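# Pour iron pellets into tube, cap them with disc

## Task

Get every iron pellet out of the beaker and into the transparent tube, set the beaker upright on the bench again, and finish with the loose disc lying on top of the pellets, threaded onto both rods.

## Robot and tools

ROBOT. Two arms, left_arm and right_arm, each a six-joint arm with a parallel two-finger gripper and a wrist camera. In the scene frame the origin is at table-top height, halfway between the nominal arm bases. +z points up, +x points out over the table, and left_arm sits on the +y side. Arm names do not match image sides. Calibrated bases in the scene frame: left_arm at (-0.008, +0.324, +0.005) m, quat_wxyz (+1.000, 0, 0, +0.031). right_arm at (+0.019, -0.239, +0.001) m, quat_wxyz (+1.000, 0, 0, +0.011). A two-camera stand is fixed to the floor behind the arms. Loose objects may occasionally get a small shove by themselves.

FRAMES. Every hand pose, velocity, Hand target and wrist-camera pose is given in that arm's own base frame. The table and fixed cameras use the scene frame. The fingers point along the gripper's +z axis and open and close along its y axis. end_effector_position is the point between the finger pads, roughly 1 cm short of the fingertips. Reported positions and orientations can be off by a few centimetres, more when the arm is far out.

ROW FORMAT (shared by execute_actions and move). One row is 16 numbers: left_arm x, y, z (metres), qw, qx, qy, qz (w first), opening; then right_arm with the same 8. These are absolute poses in each arm's base frame, not offsets. Opening runs from -1 (closed) to +1 (fully open, 0.093 m). Always send both arms, even if only one moves. To hold an arm still, keep resending the pose it reported in the last result before it stopped, with its desired opening. Writing 0 for an opening is a real command, so resend the present value to leave a gripper alone. To keep an orientation, repeat the same commanded quaternion rather than copying the drifted measured one.

execute_actions(actions, cameras). actions is a list of actions; each action is up to 15 rows, one per 1/30 s step, and a short action repeats its last row to fill 15 steps. For each action, any target more than 0.6 m from that gripper's current position along any of its axes gets refused for both arms; if the first action fails against the latest reported state, the whole call is rejected. An empty actions list returns images and the full state. cameras: list of names, ["all"], or [].

move(target, speed, blend, opening_speed, grip_force, blocking, cameras). target is one 16-number row or a list of up to 15 rows; there is no 0.6 m limit. The grippers follow straight paths from the Hand target, all finishing together, capped at 10 s total. speed: m/s per arm path, 0.002 to 2.9, default 0.25; rotation capped at twice that in rad/s; one value or one per target. blend: corner rounding radius in metres for a list; 0 means stop at each point. opening_speed: rate on the -1..+1 scale per second, at least 0.2. grip_force: newtons per pad, 10 to 50, one value or one per arm; it persists, and low values close slowly. blocking=false returns after about 0.5 s while the move continues; a new move takes over from it. Paths ignore obstacles and the other arm. Faster moves overshoot and strike harder. The result adds a move: line with the ending (done, off_target, moving, held, fault) and limits (paced = pose clipped, held = steps withheld). done means at rest within 10 mm and 2 degrees; neither done nor off_target says anything about contact.

wait(seconds 0 to 10): lets time pass while arms hold their last command. stop(): brakes a running move. zoom_image(camera, region): camera is cam_left_wrist or cam_right_wrist (both 672x504); region is [x0, y0, x1, y1] pixels from the top-left, at most 504 wide and 504 tall, on the latest image. read_manual(section): licence text only. finished_scene(scene): ends the scene irreversibly; the goal must hold without the robot; make no further calls in that reply.

MOTION. Each step the commanded orientation is clipped to within 40 degrees of the measured one, so big turns need several commands. Friction and weight can leave the gripper low, short or tilted; small moves may not happen or may go sideways. Check the pose after each move and correct tilt. Keep paths away from an arm's own base, which can flip its shoulder posture.

GRIPPING. grip_measured is the finger motor on the -1..+1 scale. Pads meet at about -0.94; each millimetre of object width adds about 0.0208. Readings may sit up to 0.02 high. For a firm grip on a rigid flat object, command at least 0.24 below the reading for its width; round or small items may need lower. Keep sending the closing number to hold; release by sending well above the width reading. Avoid commanding far below the width in one jump, which briefly squeezes hard. Pads give 50 to 65 N each. The last Joint positions entry is finger opening in metres.

RESULTS. Lines include end_effector_position, end_effector_quat_wxyz, Hand target, Tool commands, grip_measured, Joint positions, Joint velocities (omitted or "within noise" when still), joint torques (joints 1 to 3 wrap at ±28 N m; include the arm's own weight) and, for execute_actions, step readings of position. MOTOR HOT appears at 75 °C; OVER-TEMPERATURE FAULT at 90 °C folds that arm for good. Avoid long holds of load, stretched arms and pushing at unreachable poses.

AVOID. Dropping items or releasing them while moving, slamming or hard pushes, striking fixed or heavy things, any contact or squeeze between the two arms (the clearance check does not cover grippers or wrist cameras), loads on the camera cables, and letting anything fall or end up off the table.

Each tool is called by a JSON object that holds its "name" and its "arguments", one argument or row to a line.

## Session

{"name": "execute_actions", "arguments": {
  "actions": []
}}

Scene clock: 0.00 s.
left_arm: end_effector_position=(+0.1846, -0.1050, +0.1424) grip_measured=+1.000 end_effector_quat_wxyz=(+0.546, -0.052, +0.834, -0.062) | right_arm: end_effector_position=(+0.1979, +0.1263, +0.1469) grip_measured=+1.000 end_effector_quat_wxyz=(+0.575, -0.077, +0.804, +0.134)
Joint positions: left_arm=[-1.271 0.61 0.378 -0.667 -1.041 -1.001 0.093] | right_arm=[1.024 0.319 0.198 -0.274 0.661 0.384 0.093]
Joint velocities: within noise
Joint torques (N m): no reading
Heat: left arm: 28 °C; right arm: 27 °C.
Hand target: left_arm +0.1850, -0.1061, +0.1459; +0.548, -0.055, +0.832, -0.065 | right_arm +0.1989, +0.1270, +0.1548; +0.580, -0.071, +0.799, +0.139
Tool commands: left_gripper/opening=+1.0 right_gripper/opening=+1.0

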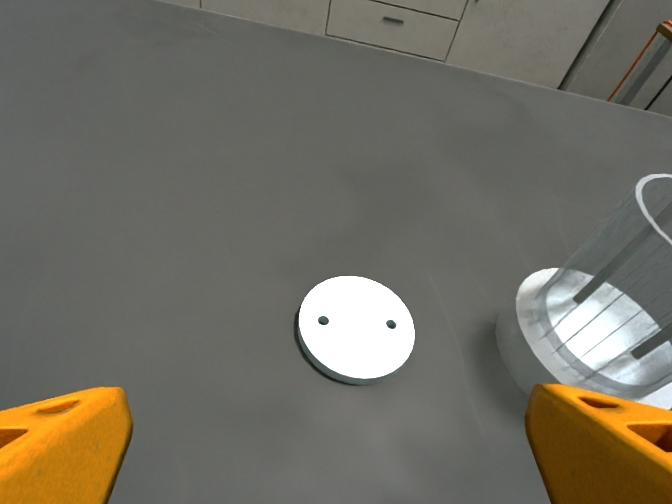

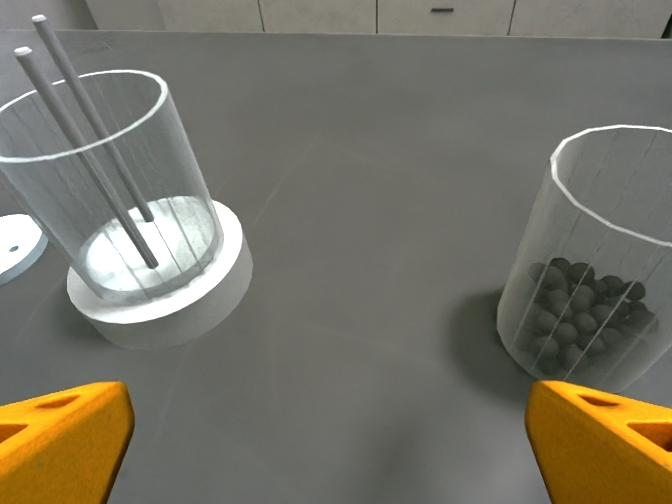

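{"name": "move", "arguments": {
  "target": [0.27,-0.13,0.25,0,0,1,0,1,0.24,0.1,0.28,0,0,1,0,1],
  "cameras": ["all"]
}}

Scene clock: 52.77 s.
left_arm: end_effector_position=(+0.2693, -0.1297, +0.2479) grip_measured=+1.000 end_effector_quat_wxyz=(+0.093, -0.004, +0.995, -0.039) | right_arm: end_effector_position=(+0.2466, +0.1030, +0.2724) grip_measured=+1.000 end_effector_quat_wxyz=(+0.150, +0.003, +0.987, +0.059)
Joint positions: left_arm=[-0.456 1.579 1.781 -1.571 -0.013 -0.462 0.093] | right_arm=[0.402 1.393 1.69 -1.544 0.01 0.405 0.093]
Joint torques (N m): left_arm=[0.66 -3.9 8.29 0.66 0.14 0.08] | right_arm=[-0.76 -4.52 7.91 0.62 -0.07 -0.18]
Heat: left arm: 32 °C; right arm: 36 °C.
Hand target: left_arm +0.2699, -0.1299, +0.2494; +0.087, +0.000, +0.995, -0.042 | right_arm +0.2401, +0.1001, +0.2791; +0.148, +0.000, +0.987, +0.061
Off the commanded pose: left_arm 0.002 m, 12 deg | right_arm 0.010 m, 19 deg.
joint sent to its limit (left arm) — joint 4 (wrist pitch), lower limit. The joint targets are off in orientation, not in position.
joint sent to its limit (right arm) — joint 4 (wrist pitch), lower limit. The joint targets are off in orientation, not in position.
move: off_target (left_arm, right_arm)

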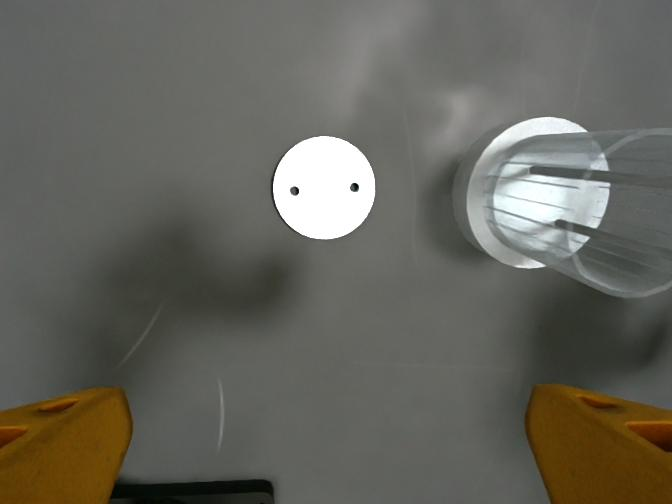

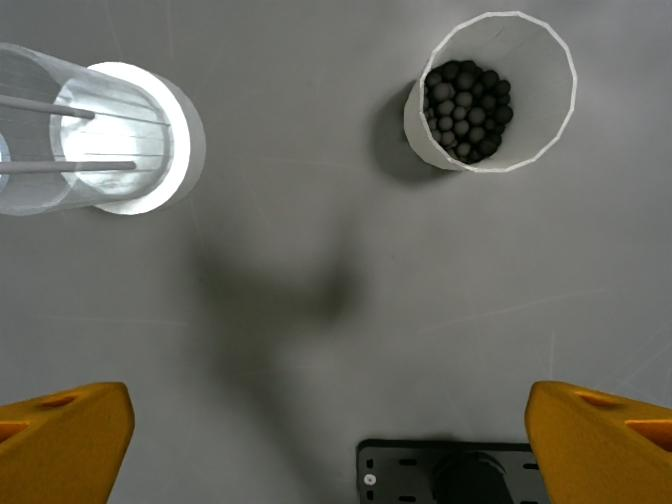

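{"name": "move", "arguments": {
  "target": [
    [0.25,-0.02,0.25,0,0,1,0,1,0.2,0.0,0.2,0.707,0,0.707,0,1],
    [0.25,-0.02,0.25,0,0,1,0,1,0.2,0.0,0.08,0.707,0,0.707,0,1]
  ],
  "cameras": ["all"]
}}

Scene clock: 103.67 s.
left_arm: end_effector_position=(+0.2571, -0.0231, +0.2473) grip_measured=+1.000 end_effector_quat_wxyz=(+0.104, -0.004, +0.995, -0.012) | right_arm: end_effector_position=(+0.2026, +0.0084, +0.1149) grip_measured=+1.000 end_effector_quat_wxyz=(+0.552, +0.010, +0.832, -0.050)
Joint positions: left_arm=[-0.086 1.421 1.632 -1.572 0.005 -0.094 0.093] | right_arm=[0.47 -0.002 0.165 -0.629 0.524 0.165 0.093]
Joint torques (N m): left_arm=[0.59 -5.12 5.76 0.69 -0.02 0.09] | right_arm=[-0.58 2.03 8.18 1.99 0.22 -0.06]
Heat: left arm: 34 °C; right arm: 38 °C.
Hand target: left_arm +0.2503, -0.0202, +0.2491; +0.103, -0.001, +0.995, -0.009 | right_arm +0.2037, +0.0073, +0.1250; +0.564, +0.018, +0.824, -0.047
Off the commanded pose: left_arm 0.008 m, 12 deg | right_arm 0.036 m, 24 deg.
joint sent to its limit (left arm) — joint 4 (wrist pitch), lower limit.
move: held (right_arm; a check stopped the path), off_target (left_arm; braked when a check withheld steps of right_arm); path passed 1 of 2 targets; limits=held
pose unreachable (right arm): on one or more control steps of this call, first in action 0 (counted from 0), this arm could not follow its commanded pose, so it was not sent that pose on those steps. It may still have moved: this result reports where it is.
cause: moving toward the commanded pose would bring two parts of the arm too close to each other (its upper arm (the part past joint 2) and its wrist (the part past joint 5), with joints 3 (elbow) to 5 (wrist yaw) between them, 16 mm apart when it was first held).

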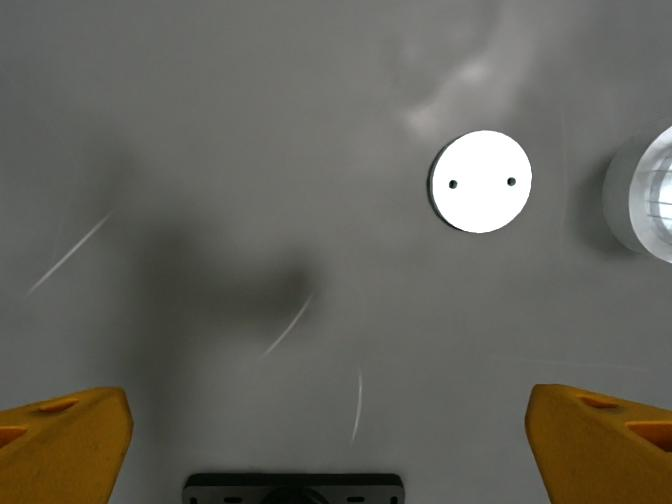

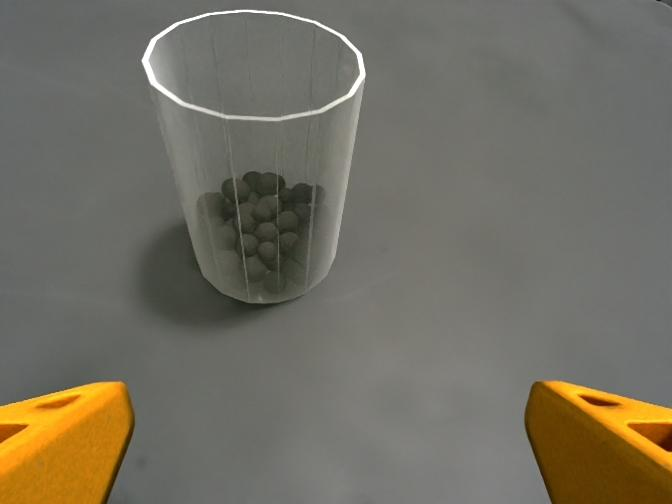

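{"name": "move", "arguments": {
  "target": [0.25,-0.02,0.25,0,0,1,0,1,0.235,0.035,0.09,0.574,0,0.819,0,1],
  "cameras": ["cam_right_wrist"]
}}

Scene clock: 125.63 s.
left_arm: end_effector_position=(+0.2571, -0.0231, +0.2473) grip_measured=+1.000 end_effector_quat_wxyz=(+0.104, -0.004, +0.995, -0.012) | right_arm: end_effector_position=(+0.2070, +0.0123, +0.1096) grip_measured=+1.000 end_effector_quat_wxyz=(+0.557, +0.010, +0.829, -0.043)
Joint positions: left_arm=[-0.086 1.421 1.632 -1.572 0.005 -0.094 0.093] | right_arm=[0.47 -0.002 0.13 -0.577 0.514 0.165 0.093]
Joint torques (N m): left_arm=[0.58 -5.05 5.74 0.69 -0.01 0.09] | right_arm=[-0.18 2.11 7.39 1.87 0.19 -0.06]
Heat: left arm: 33 °C; right arm: 39 °C.
Hand target: left_arm +0.2504, -0.0202, +0.2489; +0.102, -0.001, +0.995, -0.009 | right_arm +0.2071, +0.0120, +0.1123; +0.560, +0.011, +0.827, -0.043
Off the commanded pose: left_arm 0.008 m, 12 deg | right_arm 0.041 m, 6 deg.
ARM HIT: the right arm struck itself hard. It can cost score.
joint sent to its limit (left arm) — joint 4 (wrist pitch), lower limit.
move: held (right_arm; a check stopped the path), off_target (left_arm; braked when a check withheld steps of right_arm); limits=held
pose unreachable (right arm): on one or more control steps of this call, first in action 0 (counted from 0), this arm could not follow its commanded pose, so it was not sent that pose on those steps. It may still have moved: this result reports where it is.
cause: moving toward the commanded pose would bring two parts of the arm too close to each other (its upper arm (the part past joint 2) and its wrist (the part past joint 5), with joints 3 (elbow) to 5 (wrist yaw) between them, 8 mm apart when it was first held).
Images, in order (width x height): cam_right_wrist 672x504.

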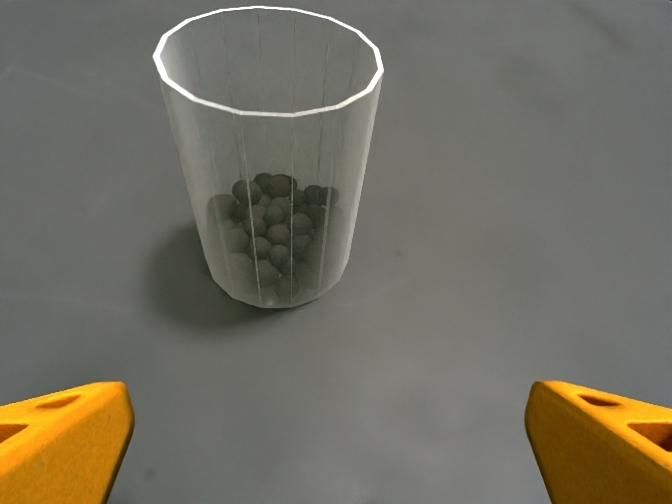

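{"name": "move", "arguments": {
  "target": [
    [0.25,-0.02,0.25,0,0,1,0,1,0.22,0.01,0.18,0.557,0.01,0.829,-0.043,1],
    [0.25,-0.02,0.25,0,0,1,0,1,0.26,0.037,0.165,0.574,0,0.819,0,1],
    [0.25,-0.02,0.25,0,0,1,0,1,0.255,0.037,0.115,0.574,0,0.819,0,1]
  ],
  "cameras": ["cam_right_wrist"],
  "speed": 0.12
}}

Scene clock: 140.10 s.
left_arm: end_effector_position=(+0.2571, -0.0231, +0.2473) grip_measured=+1.000 end_effector_quat_wxyz=(+0.104, -0.004, +0.995, -0.012) | right_arm: end_effector_position=(+0.2531, +0.0350, +0.1103) grip_measured=+1.000 end_effector_quat_wxyz=(+0.564, -0.003, +0.826, -0.005)
Joint positions: left_arm=[-0.086 1.421 1.632 -1.572 0.005 -0.094 0.093] | right_arm=[0.356 0.467 0.098 -0.027 0.336 0.124 0.093]
Joint torques (N m): left_arm=[0.59 -5.12 5.76 0.68 -0.02 0.08] | right_arm=[0.64 0.7 7.16 2.17 0.18 0]
Heat: left arm: 33 °C; right arm: 39 °C.
Hand target: left_arm +0.2503, -0.0202, +0.2491; +0.103, -0.001, +0.995, -0.009 | right_arm +0.2547, +0.0369, +0.1151; +0.574, +0.000, +0.819, +0.000
Off the commanded pose: left_arm 0.008 m, 12 deg | right_arm 0.005 m, 2 deg.
joint sent to its limit (left arm) — joint 4 (wrist pitch), lower limit. The joint targets are off in orientation, not in position.
move: off_target (left_arm)
Images, in order (width x height): cam_right_wrist 672x504.

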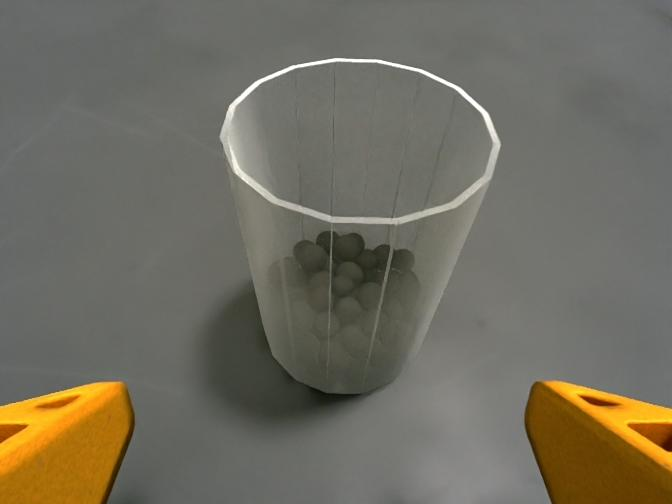

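{"name": "move", "arguments": {
  "target": [0.25,-0.02,0.25,0,0,1,0,1,0.27,0.026,0.083,0.574,0,0.819,0,1],
  "cameras": ["cam_right_wrist"],
  "speed": 0.1
}}

Scene clock: 151.63 s.
left_arm: end_effector_position=(+0.2571, -0.0231, +0.2473) grip_measured=+1.000 end_effector_quat_wxyz=(+0.104, -0.004, +0.995, -0.012) | right_arm: end_effector_position=(+0.2691, +0.0261, +0.0821) grip_measured=+1.000 end_effector_quat_wxyz=(+0.557, +0.003, +0.831, -0.003)
Joint positions: left_arm=[-0.086 1.421 1.632 -1.572 0.005 -0.094 0.093] | right_arm=[0.239 0.737 0.019 0.318 0.229 0.095 0.093]
Joint torques (N m): left_arm=[0.59 -5.12 5.76 0.68 -0.01 0.09] | right_arm=[-0.79 0.44 6.08 2.21 -0.02 -0.15]
Heat: left arm: 33 °C; right arm: 41 °C.
Hand target: left_arm +0.2503, -0.0202, +0.2491; +0.103, -0.001, +0.995, -0.009 | right_arm +0.2701, +0.0261, +0.0835; +0.563, +0.001, +0.827, -0.002
Off the commanded pose: left_arm 0.008 m, 12 deg | right_arm 0.001 m, 2 deg.
joint sent to its limit (left arm) — joint 4 (wrist pitch), lower limit. The joint targets are off in orientation, not in position.
joint sent to its limit (right arm) — joint 3 (elbow), lower limit, where the elbow is as bent as it goes. The joint targets still meet the commanded pose.
move: off_target (left_arm)
Images, in order (width x height): cam_right_wrist 672x504.

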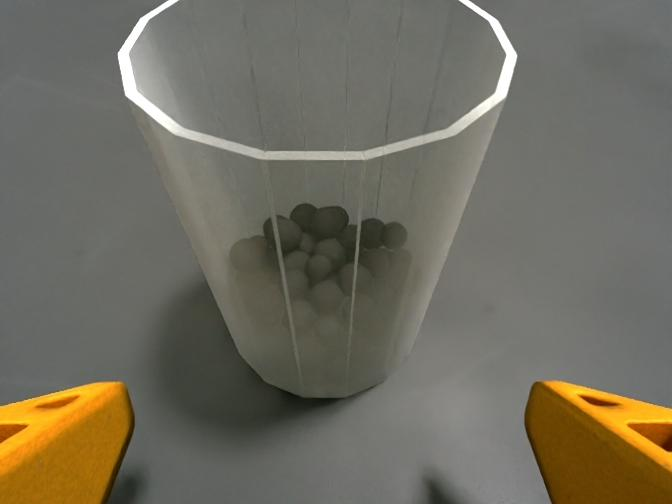

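{"name": "move", "arguments": {
  "target": [0.25,-0.02,0.25,0,0,1,0,1,0.327,0.0275,0.066,0.574,0,0.819,0,1],
  "cameras": ["cam_right_wrist"],
  "speed": 0.06
}}

{"name": "move", "arguments": {
  "target": [0.25,-0.02,0.25,0,0,1,0,1,0.327,0.0275,0.066,0.574,0,0.819,0,0.5],
  "cameras": ["cam_right_wrist"],
  "opening_speed": 0.2,
  "grip_force": [50, 20]
}}

Scene clock: 159.83 s.
left_arm: end_effector_position=(+0.2571, -0.0231, +0.2473) grip_measured=+1.000 end_effector_quat_wxyz=(+0.104, -0.004, +0.995, -0.012) | right_arm: end_effector_position=(+0.3171, +0.0259, +0.0539) grip_measured=+1.000 end_effector_quat_wxyz=(+0.555, +0.002, +0.832, -0.004)
Joint positions: left_arm=[-0.086 1.421 1.632 -1.572 0.005 -0.094 0.093] | right_arm=[0.169 1.45 0.08 0.971 0.165 0.064 0.093]
Joint torques (N m): left_arm=[0.59 -5.11 5.76 0.69 -0.01 0.08] | right_arm=[-0.8 -2.39 6.09 2.27 -0.1 -0.15]
Heat: left arm: 33 °C; right arm: 42 °C.
Hand target: left_arm +0.2503, -0.0202, +0.2491; +0.103, -0.001, +0.995, -0.009 | right_arm +0.3264, +0.0274, +0.0661; +0.574, +0.000, +0.819, +0.000
Off the commanded pose: left_arm 0.008 m, 12 deg | right_arm 0.016 m, 3 deg.
joint sent to its limit (left arm) — joint 4 (wrist pitch), lower limit. The joint targets are off in orientation, not in position.
move: off_target (left_arm, right_arm)
Images, in order (width x height): cam_right_wrist 672x504.

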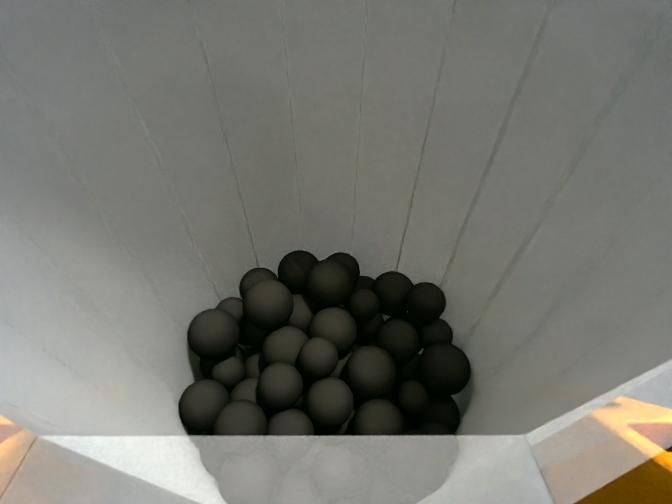

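Scene clock: 162.53 s.
left_arm: end_effector_position=(+0.2571, -0.0231, +0.2473) grip_measured=+1.000 end_effector_quat_wxyz=(+0.104, -0.004, +0.995, -0.012) | right_arm: end_effector_position=(+0.3172, +0.0263, +0.0541) grip_measured=+0.588 end_effector_quat_wxyz=(+0.555, +0.001, +0.832, -0.003)
Joint positions: left_arm=[-0.086 1.421 1.632 -1.572 0.005 -0.094 0.093] | right_arm=[0.169 1.45 0.08 0.972 0.163 0.064 0.073]
Joint torques (N m): left_arm=[0.61 -5.11 5.76 0.68 -0.01 0.09] | right_arm=[-0.81 -2.35 6.11 2.26 -0.07 -0.15]
Heat: left arm: 33 °C; right arm: 43 °C.
Hand target: left_arm +0.2503, -0.0202, +0.2491; +0.103, -0.001, +0.995, -0.009 | right_arm +0.3265, +0.0273, +0.0661; +0.574, +0.000, +0.819, +0.000
Off the commanded pose: left_arm 0.008 m, 12 deg | right_arm 0.015 m, 3 deg.
joint sent to its limit (left arm) — joint 4 (wrist pitch), lower limit. The joint targets are off in orientation, not in position.
grip_force (N): 50, 20
move: off_target (left_arm, right_arm)
Images, in order (width x height): cam_right_wrist 672x504.

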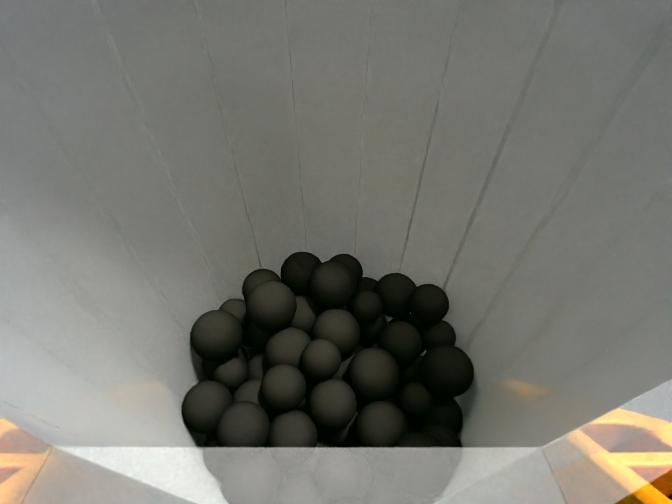

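{"name": "move", "arguments": {
  "target": [0.25,-0.02,0.25,0,0,1,0,1,0.327,0.0275,0.066,0.574,0,0.819,0,0.2],
  "cameras": ["cam_right_wrist"],
  "opening_speed": 0.3,
  "grip_force": [50, 40]
}}

{"name": "move", "arguments": {
  "target": [0.25,-0.02,0.25,0,0,1,0,1,0.327,0.0275,0.125,0.574,0,0.819,0,0.2],
  "cameras": ["all"],
  "speed": 0.08
}}

Scene clock: 175.20 s.
left_arm: end_effector_position=(+0.2571, -0.0231, +0.2473) grip_measured=+1.000 end_effector_quat_wxyz=(+0.104, -0.004, +0.995, -0.012) | right_arm: end_effector_position=(+0.3172, +0.0263, +0.0541) grip_measured=+0.505 end_effector_quat_wxyz=(+0.555, +0.001, +0.832, -0.004)
Joint positions: left_arm=[-0.086 1.421 1.632 -1.572 0.005 -0.094 0.093] | right_arm=[0.169 1.45 0.08 0.972 0.163 0.063 0.069]
Joint torques (N m): left_arm=[0.62 -5.14 5.74 0.68 -0.02 0.09] | right_arm=[-0.81 -2.33 6.09 2.25 -0.07 -0.14]
Heat: left arm: 33 °C; right arm: 43 °C.
Hand target: left_arm +0.2503, -0.0202, +0.2491; +0.103, -0.001, +0.995, -0.009 | right_arm +0.3265, +0.0273, +0.0661; +0.574, +0.000, +0.819, +0.000
Off the commanded pose: left_arm 0.008 m, 12 deg | right_arm 0.015 m, 3 deg.
joint sent to its limit (left arm) — joint 4 (wrist pitch), lower limit. The joint targets are off in orientation, not in position.
grip_force (N): 50, 40
move: off_target (left_arm, right_arm)
Images, in order (width x height): cam_right_wrist 672x504.

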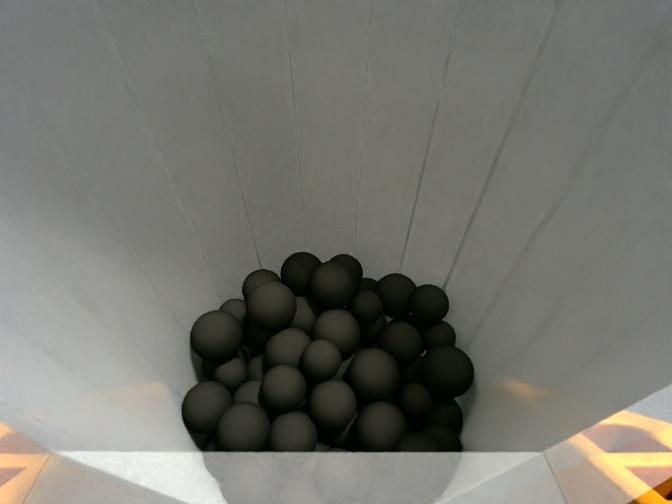

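Scene clock: 177.27 s.
left_arm: end_effector_position=(+0.2571, -0.0231, +0.2473) grip_measured=+1.000 end_effector_quat_wxyz=(+0.104, -0.004, +0.995, -0.012) | right_arm: end_effector_position=(+0.3083, +0.0254, +0.0857) grip_measured=+0.503 end_effector_quat_wxyz=(+0.520, -0.004, +0.854, -0.008)
Joint positions: left_arm=[-0.086 1.421 1.632 -1.572 0.005 -0.094 0.093] | right_arm=[0.169 1.054 0.198 0.373 0.16 0.063 0.069]
Joint torques (N m): left_arm=[0.61 -5.12 5.75 0.68 -0.02 0.08] | right_arm=[-0.76 -4.16 10.07 2.48 -0.01 -0.14]
Heat: left arm: 33 °C; right arm: 44 °C.
Hand target: left_arm +0.2503, -0.0202, +0.2491; +0.103, -0.001, +0.995, -0.009 | right_arm +0.3243, +0.0270, +0.1252; +0.574, +0.000, +0.819, -0.001
Off the commanded pose: left_arm 0.008 m, 12 deg | right_arm 0.044 m, 7 deg.
joint sent to its limit (left arm) — joint 4 (wrist pitch), lower limit. The joint targets are off in orientation, not in position.
grip_force (N): 50, 40
move: off_target (left_arm, right_arm)

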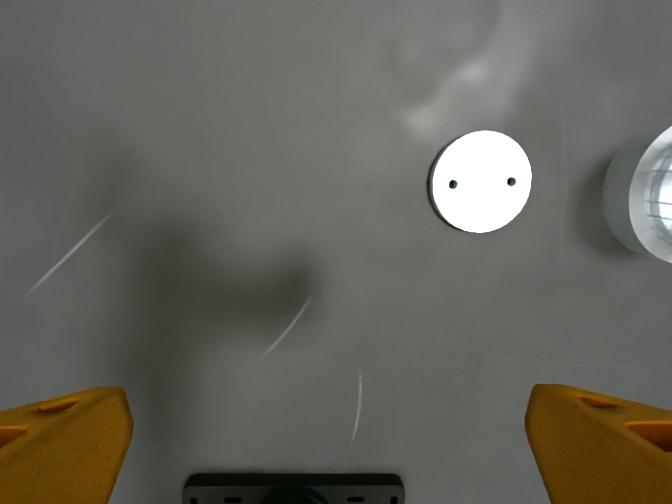

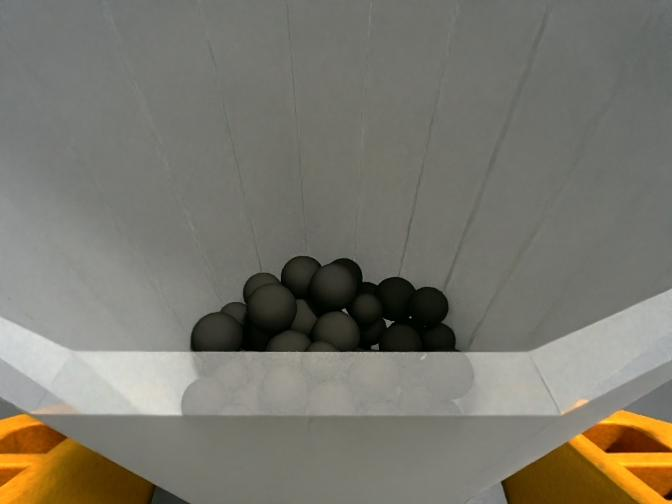

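{"name": "move", "arguments": {
  "target": [0.25,-0.02,0.25,0,0,1,0,1,0.31,0.0275,0.2,0.574,0,0.819,0,0.2],
  "cameras": ["all"],
  "speed": 0.1
}}

Scene clock: 186.23 s.
left_arm: end_effector_position=(+0.2571, -0.0231, +0.2473) grip_measured=+1.000 end_effector_quat_wxyz=(+0.104, -0.004, +0.995, -0.012) | right_arm: end_effector_position=(+0.2973, +0.0249, +0.1600) grip_measured=+0.503 end_effector_quat_wxyz=(+0.523, -0.006, +0.852, -0.006)
Joint positions: left_arm=[-0.086 1.421 1.632 -1.572 0.005 -0.094 0.093] | right_arm=[0.173 0.784 0.426 -0.118 0.16 0.063 0.069]
Joint torques (N m): left_arm=[0.62 -5.11 5.75 0.69 -0.02 0.09] | right_arm=[0.44 -2.56 11.51 2.49 0.17 -0.06]
Heat: left arm: 33 °C; right arm: 45 °C.
Hand target: left_arm +0.2503, -0.0202, +0.2491; +0.103, -0.001, +0.995, -0.009 | right_arm +0.3066, +0.0270, +0.2000; +0.574, +0.000, +0.819, +0.000
Off the commanded pose: left_arm 0.008 m, 12 deg | right_arm 0.042 m, 7 deg.
joint sent to its limit (left arm) — joint 4 (wrist pitch), lower limit. The joint targets are off in orientation, not in position.
grip_force (N): 50, 40
move: off_target (left_arm, right_arm)

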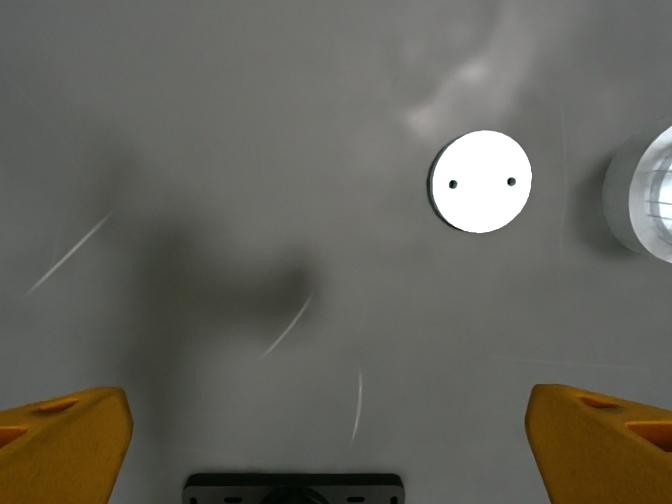

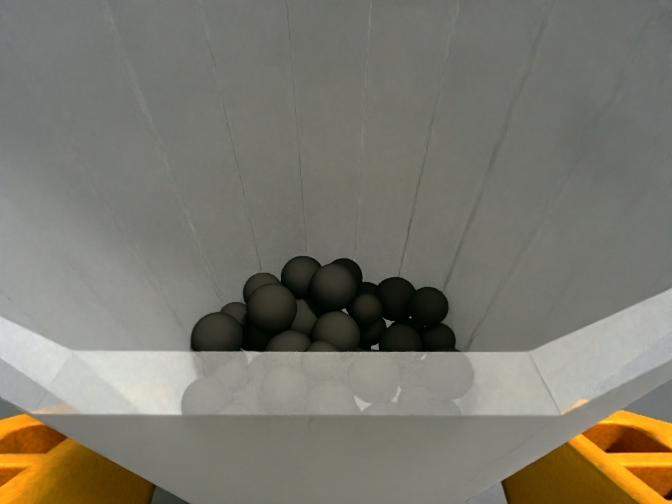

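{"name": "move", "arguments": {
  "target": [0.25,-0.02,0.25,0.314,0.53,0.757,-0.22,1,0.31,0.06,0.28,0.68,0,0.733,0,0.2],
  "cameras": ["all"],
  "speed": 0.15
}}

Scene clock: 222.00 s.
left_arm: end_effector_position=(+0.2528, -0.0190, +0.2518) grip_measured=+1.000 end_effector_quat_wxyz=(+0.329, +0.525, +0.764, -0.181) | right_arm: end_effector_position=(+0.3008, +0.0570, +0.2344) grip_measured=+0.503 end_effector_quat_wxyz=(+0.631, -0.017, +0.775, -0.014)
Joint positions: left_arm=[0.405 1.389 1.445 -1.568 0.768 1.585 0.093] | right_arm=[0.398 0.728 0.471 0.037 0.39 0.042 0.069]
Joint torques (N m): left_arm=[0.68 -2.81 5.6 0.22 0.74 0.1] | right_arm=[0.43 -0.62 12.18 2.8 0.23 -0.12]
Heat: left arm: 33 °C; right arm: 50 °C.
Hand target: left_arm +0.2504, -0.0203, +0.2497; +0.328, +0.520, +0.764, -0.196 | right_arm +0.3047, +0.0585, +0.2792; +0.679, +0.001, +0.734, +0.000
Off the commanded pose: left_arm 0.004 m, 5 deg | right_arm 0.047 m, 8 deg.
joint sent to its limit (left arm) — joint 4 (wrist pitch), lower limit. The joint targets are off in orientation, not in position.
grip_force (N): 50, 40
move: off_target (left_arm, right_arm)

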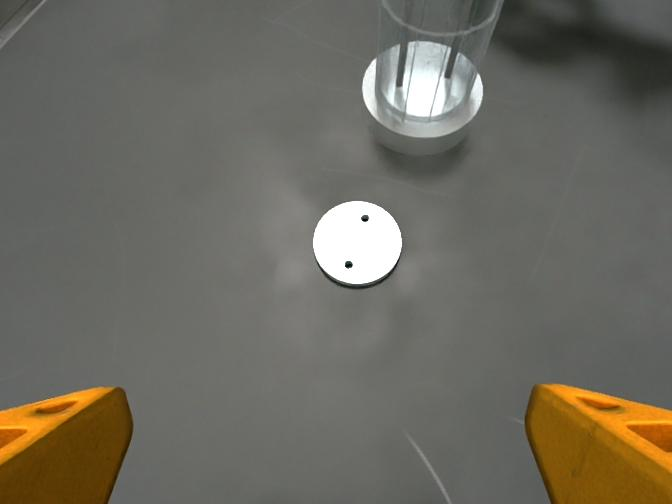

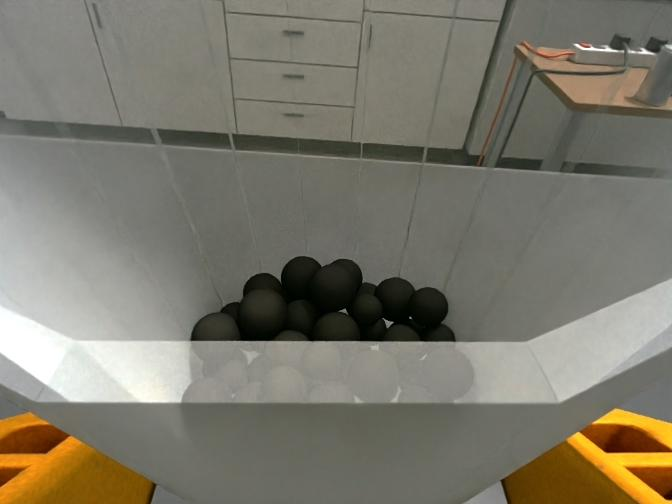

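{"name": "move", "arguments": {
  "target": [0.25,0.03,0.24,0.455,0.499,0.65,-0.349,1,0.31,0.06,0.28,0.68,0,0.733,0,0.2],
  "cameras": ["cam_left_wrist"],
  "speed": 0.15
}}

Scene clock: 230.67 s.
left_arm: end_effector_position=(+0.2515, +0.0301, +0.2398) grip_measured=+1.000 end_effector_quat_wxyz=(+0.480, +0.447, +0.732, -0.187) | right_arm: end_effector_position=(+0.3008, +0.0568, +0.2346) grip_measured=+0.503 end_effector_quat_wxyz=(+0.632, -0.016, +0.775, -0.014)
Joint positions: left_arm=[0.743 1.418 1.247 -1.569 1.074 1.941 0.093] | right_arm=[0.398 0.728 0.471 0.038 0.391 0.042 0.069]
Joint torques (N m): left_arm=[0.64 -2.93 5.68 -0.19 0.86 0.1] | right_arm=[0.4 -0.59 12.18 2.8 0.22 -0.14]
Heat: left arm: 33 °C; right arm: 51 °C.
Hand target: left_arm +0.2506, +0.0295, +0.2396; +0.485, +0.439, +0.731, -0.196 | right_arm +0.3047, +0.0585, +0.2792; +0.679, +0.001, +0.734, +0.000
Off the commanded pose: left_arm 0.001 m, 22 deg | right_arm 0.046 m, 8 deg.
joint sent to its limit (left arm) — joint 4 (wrist pitch), lower limit. The joint targets are off in orientation, not in position.
grip_force (N): 50, 40
move: off_target (left_arm, right_arm)
Images, in order (width x height): cam_left_wrist 672x504.

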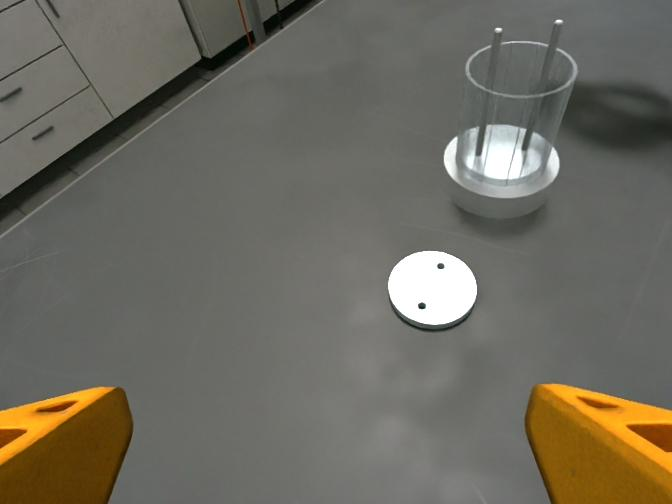

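{"name": "move", "arguments": {
  "target": [0.25,0.03,0.24,0.48,0.447,0.732,-0.187,1,0.33,0.13,0.29,0.72,0,0.694,0,0.2],
  "cameras": ["cam_left_wrist"],
  "speed": 0.12
}}

Scene clock: 253.30 s.
left_arm: end_effector_position=(+0.2515, +0.0300, +0.2399) grip_measured=+1.000 end_effector_quat_wxyz=(+0.480, +0.447, +0.732, -0.187) | right_arm: end_effector_position=(+0.3235, +0.1281, +0.2477) grip_measured=+0.503 end_effector_quat_wxyz=(+0.680, -0.034, +0.732, -0.023)
Joint positions: left_arm=[0.743 1.418 1.247 -1.569 1.075 1.941 0.093] | right_arm=[0.681 1.034 0.5 0.441 0.666 -0.021 0.069]
Joint torques (N m): left_arm=[0.32 -3.66 6.23 -0.12 0.64 0.02] | right_arm=[-0.18 -2.56 11.73 2.71 0.22 -0.08]
Heat: left arm: 33 °C; right arm: 54 °C.
Hand target: left_arm +0.2500, +0.0299, +0.2400; +0.480, +0.447, +0.732, -0.187 | right_arm +0.3264, +0.1281, +0.2890; +0.719, +0.000, +0.695, +0.001
Off the commanded pose: left_arm 0.002 m, 0 deg | right_arm 0.043 m, 8 deg.
grip_force (N): 50, 40
move: off_target (right_arm)
Images, in order (width x height): cam_left_wrist 672x504.

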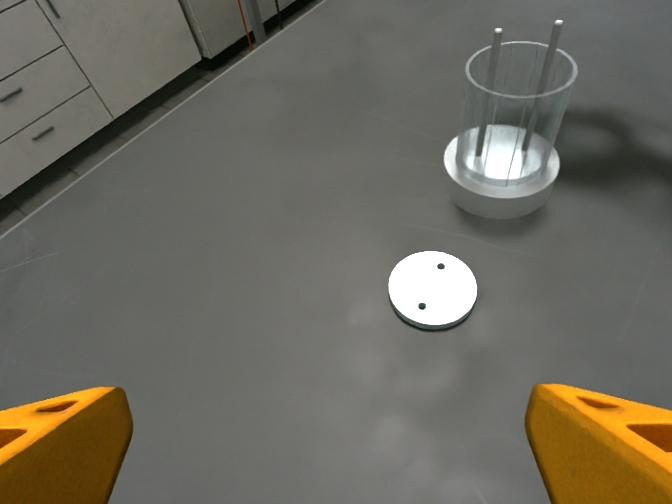

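{"name": "move", "arguments": {
  "target": [0.22,0.0,0.34,0.5,0.45,0.65,-0.349,1,0.33,0.13,0.29,0.72,0,0.694,0,0.2],
  "cameras": ["cam_left_wrist"],
  "speed": 0.15
}}

Scene clock: 271.37 s.
left_arm: end_effector_position=(+0.2230, +0.0004, +0.3350) grip_measured=+1.000 end_effector_quat_wxyz=(+0.579, +0.333, +0.726, -0.163) | right_arm: end_effector_position=(+0.3235, +0.1279, +0.2481) grip_measured=+0.503 end_effector_quat_wxyz=(+0.681, -0.033, +0.732, -0.023)
Joint positions: left_arm=[0.812 1.105 1.294 -1.571 1.285 1.53 0.093] | right_arm=[0.681 1.034 0.5 0.442 0.667 -0.022 0.069]
Joint torques (N m): left_arm=[0.75 -1.61 6.84 0.44 0.9 -0.23] | right_arm=[-0.2 -2.47 11.74 2.7 0.21 -0.11]
Heat: left arm: 34 °C; right arm: 56 °C.
Hand target: left_arm +0.2211, -0.0009, +0.3397; +0.584, +0.324, +0.725, -0.168 | right_arm +0.3266, +0.1281, +0.2890; +0.719, +0.000, +0.695, +0.000
Off the commanded pose: left_arm 0.006 m, 28 deg | right_arm 0.042 m, 8 deg.
joint sent to its limit (left arm) — joint 4 (wrist pitch), lower limit. The joint targets are off in orientation, not in position.
grip_force (N): 50, 40
move: off_target (left_arm, right_arm)
Images, in order (width x height): cam_left_wrist 672x504.

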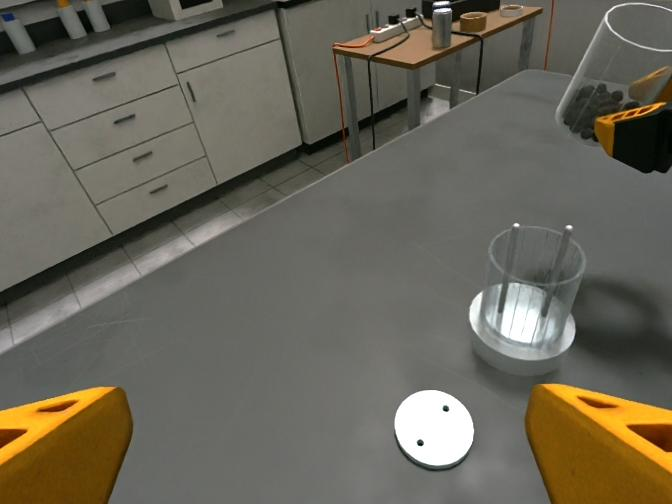

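{"name": "move", "arguments": {
  "target": [0.22,0.0,0.34,0.579,0.333,0.726,-0.163,1,0.315,0.13,0.31,0.65,-0.375,0.572,-0.33,0.2],
  "cameras": ["cam_left_wrist"],
  "speed": 0.2
}}

Scene clock: 291.63 s.
left_arm: end_effector_position=(+0.2230, +0.0004, +0.3351) grip_measured=+1.000 end_effector_quat_wxyz=(+0.579, +0.333, +0.726, -0.163) | right_arm: end_effector_position=(+0.3130, +0.1311, +0.2625) grip_measured=+0.500 end_effector_quat_wxyz=(+0.602, -0.419, +0.595, -0.329)
Joint positions: left_arm=[0.812 1.105 1.294 -1.571 1.286 1.53 0.093] | right_arm=[0.655 0.932 0.5 0.365 0.541 -1.08 0.069]
Joint torques (N m): left_arm=[0.8 -1.87 7.57 0.44 0.72 -0.14] | right_arm=[-0.81 -4.1 12.01 2.57 -0.01 -0.11]
Heat: left arm: 33 °C; right arm: 59 °C.
Hand target: left_arm +0.2205, -0.0005, +0.3399; +0.581, +0.330, +0.727, -0.159 | right_arm +0.3118, +0.1280, +0.3089; +0.650, -0.375, +0.572, -0.331
Off the commanded pose: left_arm 0.006 m, 0 deg | right_arm 0.048 m, 8 deg.
joint sent to its limit (left arm) — joint 4 (wrist pitch), lower limit. The joint targets still meet the commanded pose.
grip_force (N): 50, 40
move: off_target (right_arm)
Images, in order (width x height): cam_left_wrist 672x504.

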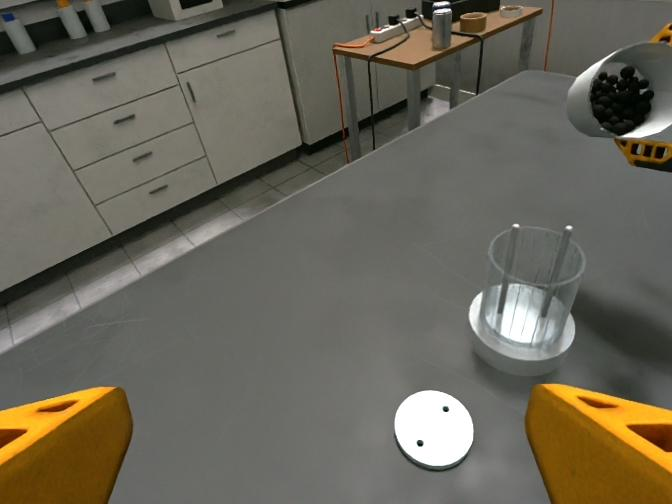

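{"name": "move", "arguments": {
  "target": [0.22,0.0,0.34,0.579,0.333,0.726,-0.163,1,0.325,0.155,0.275,0.65,-0.375,0.572,-0.33,0.2],
  "cameras": ["cam_left_wrist"],
  "speed": 0.15
}}

Scene clock: 300.43 s.
left_arm: end_effector_position=(+0.2230, +0.0004, +0.3351) grip_measured=+1.000 end_effector_quat_wxyz=(+0.579, +0.333, +0.726, -0.163) | right_arm: end_effector_position=(+0.3244, +0.1540, +0.2498) grip_measured=+0.500 end_effector_quat_wxyz=(+0.617, -0.408, +0.587, -0.329)
Joint positions: left_arm=[0.812 1.105 1.294 -1.571 1.286 1.53 0.093] | right_arm=[0.707 1.091 0.476 0.589 0.59 -1.083 0.069]
Joint torques (N m): left_arm=[0.8 -1.85 7.57 0.43 0.71 -0.14] | right_arm=[0.34 -2.95 8.23 2.77 0.15 -0.1]
Heat: left arm: 34 °C; right arm: 60 °C.
Hand target: left_arm +0.2205, -0.0005, +0.3399; +0.581, +0.330, +0.727, -0.159 | right_arm +0.3240, +0.1541, +0.2745; +0.649, -0.376, +0.573, -0.329
Off the commanded pose: left_arm 0.006 m, 0 deg | right_arm 0.025 m, 6 deg.
joint sent to its limit (left arm) — joint 4 (wrist pitch), lower limit. The joint targets still meet the commanded pose.
grip_force (N): 50, 40
move: off_target (right_arm)
Images, in order (width x height): cam_left_wrist 672x504.

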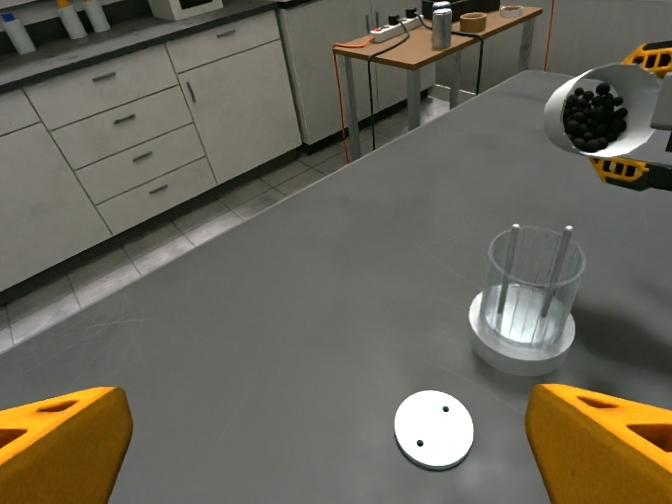

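{"name": "move", "arguments": {
  "target": [0.22,0.0,0.34,0.579,0.333,0.726,-0.163,1,0.335,0.18,0.24,0.614,-0.43,0.541,-0.379,0.2],
  "cameras": ["cam_left_wrist"],
  "speed": 0.12
}}

Scene clock: 316.20 s.
left_arm: end_effector_position=(+0.2230, +0.0004, +0.3351) grip_measured=+1.000 end_effector_quat_wxyz=(+0.579, +0.333, +0.726, -0.163) | right_arm: end_effector_position=(+0.3343, +0.1786, +0.2183) grip_measured=+0.500 end_effector_quat_wxyz=(+0.584, -0.462, +0.551, -0.377)
Joint positions: left_arm=[0.812 1.105 1.294 -1.571 1.286 1.53 0.093] | right_arm=[0.756 1.287 0.459 0.786 0.631 -1.246 0.069]
Joint torques (N m): left_arm=[0.8 -1.84 7.57 0.44 0.72 -0.14] | right_arm=[0.35 -3.84 7.3 2.7 0.15 -0.09]
Heat: left arm: 34 °C; right arm: 63 °C.
Hand target: left_arm +0.2205, -0.0005, +0.3399; +0.581, +0.330, +0.727, -0.159 | right_arm +0.3344, +0.1794, +0.2398; +0.614, -0.431, +0.543, -0.378
Off the commanded pose: left_arm 0.006 m, 0 deg | right_arm 0.022 m, 5 deg.
joint sent to its limit (left arm) — joint 4 (wrist pitch), lower limit. The joint targets still meet the commanded pose.
grip_force (N): 50, 40
move: off_target (right_arm)
Images, in order (width x height): cam_left_wrist 672x504.

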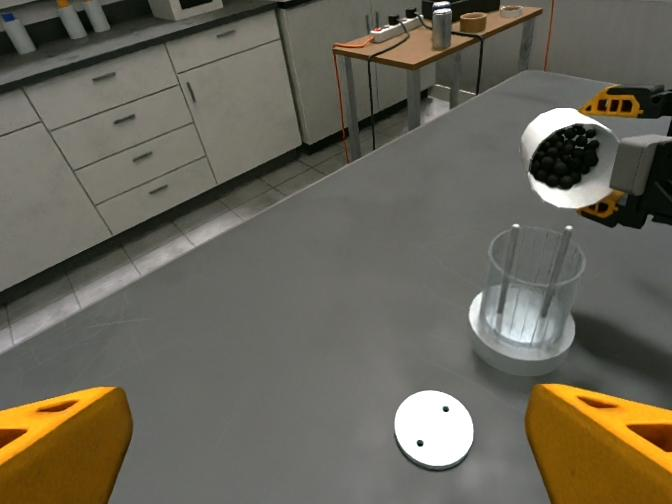

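{"name": "move", "arguments": {
  "target": [0.22,0.0,0.34,0.579,0.333,0.726,-0.163,1,0.335,0.185,0.25,0.507,-0.553,0.446,-0.486,0.2],
  "cameras": ["cam_left_wrist"],
  "speed": 0.15
}}

Scene clock: 328.53 s.
left_arm: end_effector_position=(+0.2230, +0.0004, +0.3351) grip_measured=+1.000 end_effector_quat_wxyz=(+0.579, +0.333, +0.726, -0.163) | right_arm: end_effector_position=(+0.3317, +0.1811, +0.2062) grip_measured=+0.500 end_effector_quat_wxyz=(-0.464, +0.598, -0.450, +0.474)
Joint positions: left_arm=[0.812 1.105 1.294 -1.571 1.286 1.53 0.093] | right_arm=[0.766 1.26 0.491 0.62 0.632 -1.634 0.069]
Joint torques (N m): left_arm=[0.79 -1.85 7.57 0.44 0.72 -0.14] | right_arm=[0.34 -6.64 10.76 2.49 0.23 -0.13]
Heat: left arm: 34 °C; right arm: 66 °C.
Hand target: left_arm +0.2205, -0.0005, +0.3399; +0.581, +0.330, +0.727, -0.159 | right_arm +0.3332, +0.1833, +0.2493; -0.507, +0.554, -0.447, +0.486
Off the commanded pose: left_arm 0.006 m, 0 deg | right_arm 0.044 m, 7 deg.
joint sent to its limit (left arm) — joint 4 (wrist pitch), lower limit. The joint targets still meet the commanded pose.
grip_force (N): 50, 40
move: off_target (right_arm)
Images, in order (width x height): cam_left_wrist 672x504.

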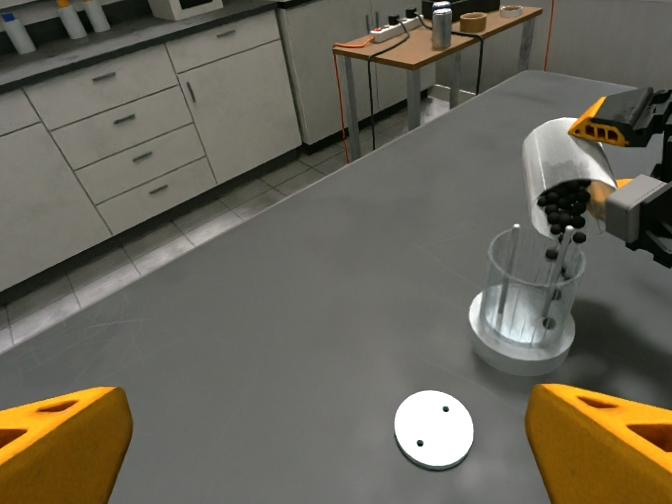

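{"name": "wait", "arguments": {
  "seconds": 0.2,
  "cameras": ["all"]
}}

{"name": "zoom_image", "arguments": {
  "camera": "cam_left_wrist",
  "region": [450, 70, 672, 400]
}}

Scene clock: 334.67 s.
left_arm: end_effector_position=(+0.2230, +0.0004, +0.3351) grip_measured=+1.000 end_effector_quat_wxyz=(+0.579, +0.333, +0.726, -0.163) | right_arm: end_effector_position=(+0.3322, +0.1812, +0.2135) grip_measured=+0.500 end_effector_quat_wxyz=(-0.471, +0.590, -0.449, +0.477)
Joint positions: left_arm=[0.812 1.105 1.294 -1.571 1.286 1.53 0.093] | right_arm=[0.766 1.254 0.497 0.632 0.634 -1.638 0.069]
Joint torques (N m): left_arm=[0.8 -1.85 7.56 0.44 0.72 -0.14] | right_arm=[0.42 -6.11 10.24 2.29 0.19 -0.09]
Heat: left arm: 34 °C; right arm: 64 °C.
Hand target: left_arm +0.2205, -0.0005, +0.3399; +0.581, +0.330, +0.727, -0.159 | right_arm +0.3332, +0.1833, +0.2492; -0.507, +0.554, -0.447, +0.486
Tool commands: left_gripper/opening=+1.0 right_gripper/opening=+0.2
Off the commanded pose: left_arm 0.006 m, 0 deg | right_arm 0.037 m, 6 deg.
grip_force (N): 50, 40
wait: 0.20 s; at rest from the start

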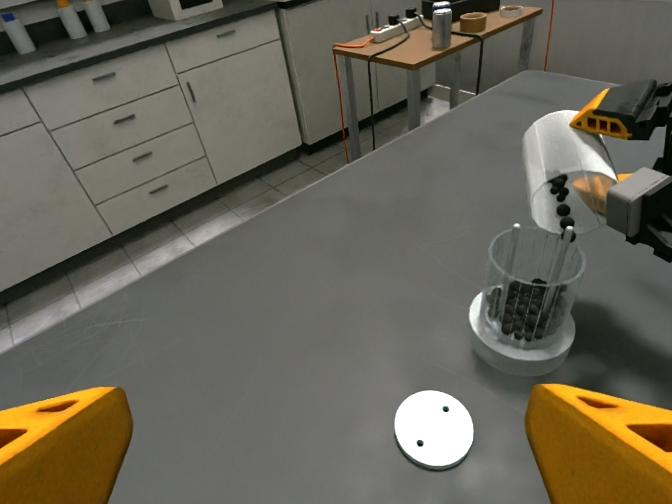

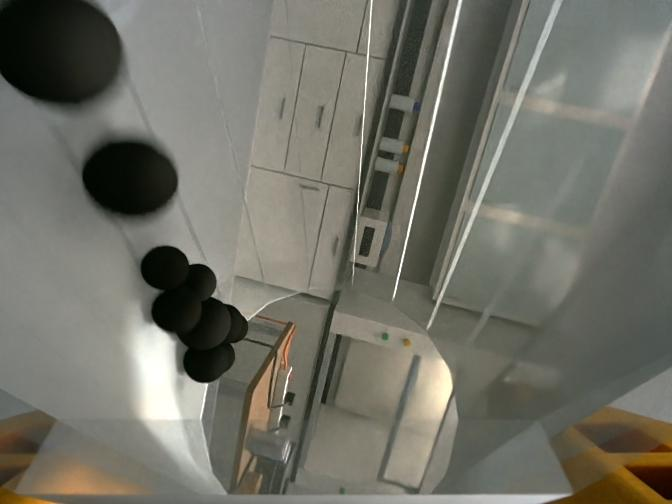

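Scaled by 1.527.

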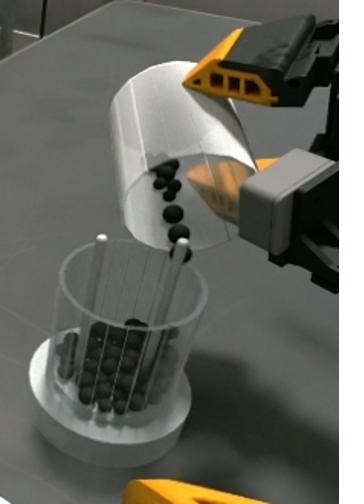

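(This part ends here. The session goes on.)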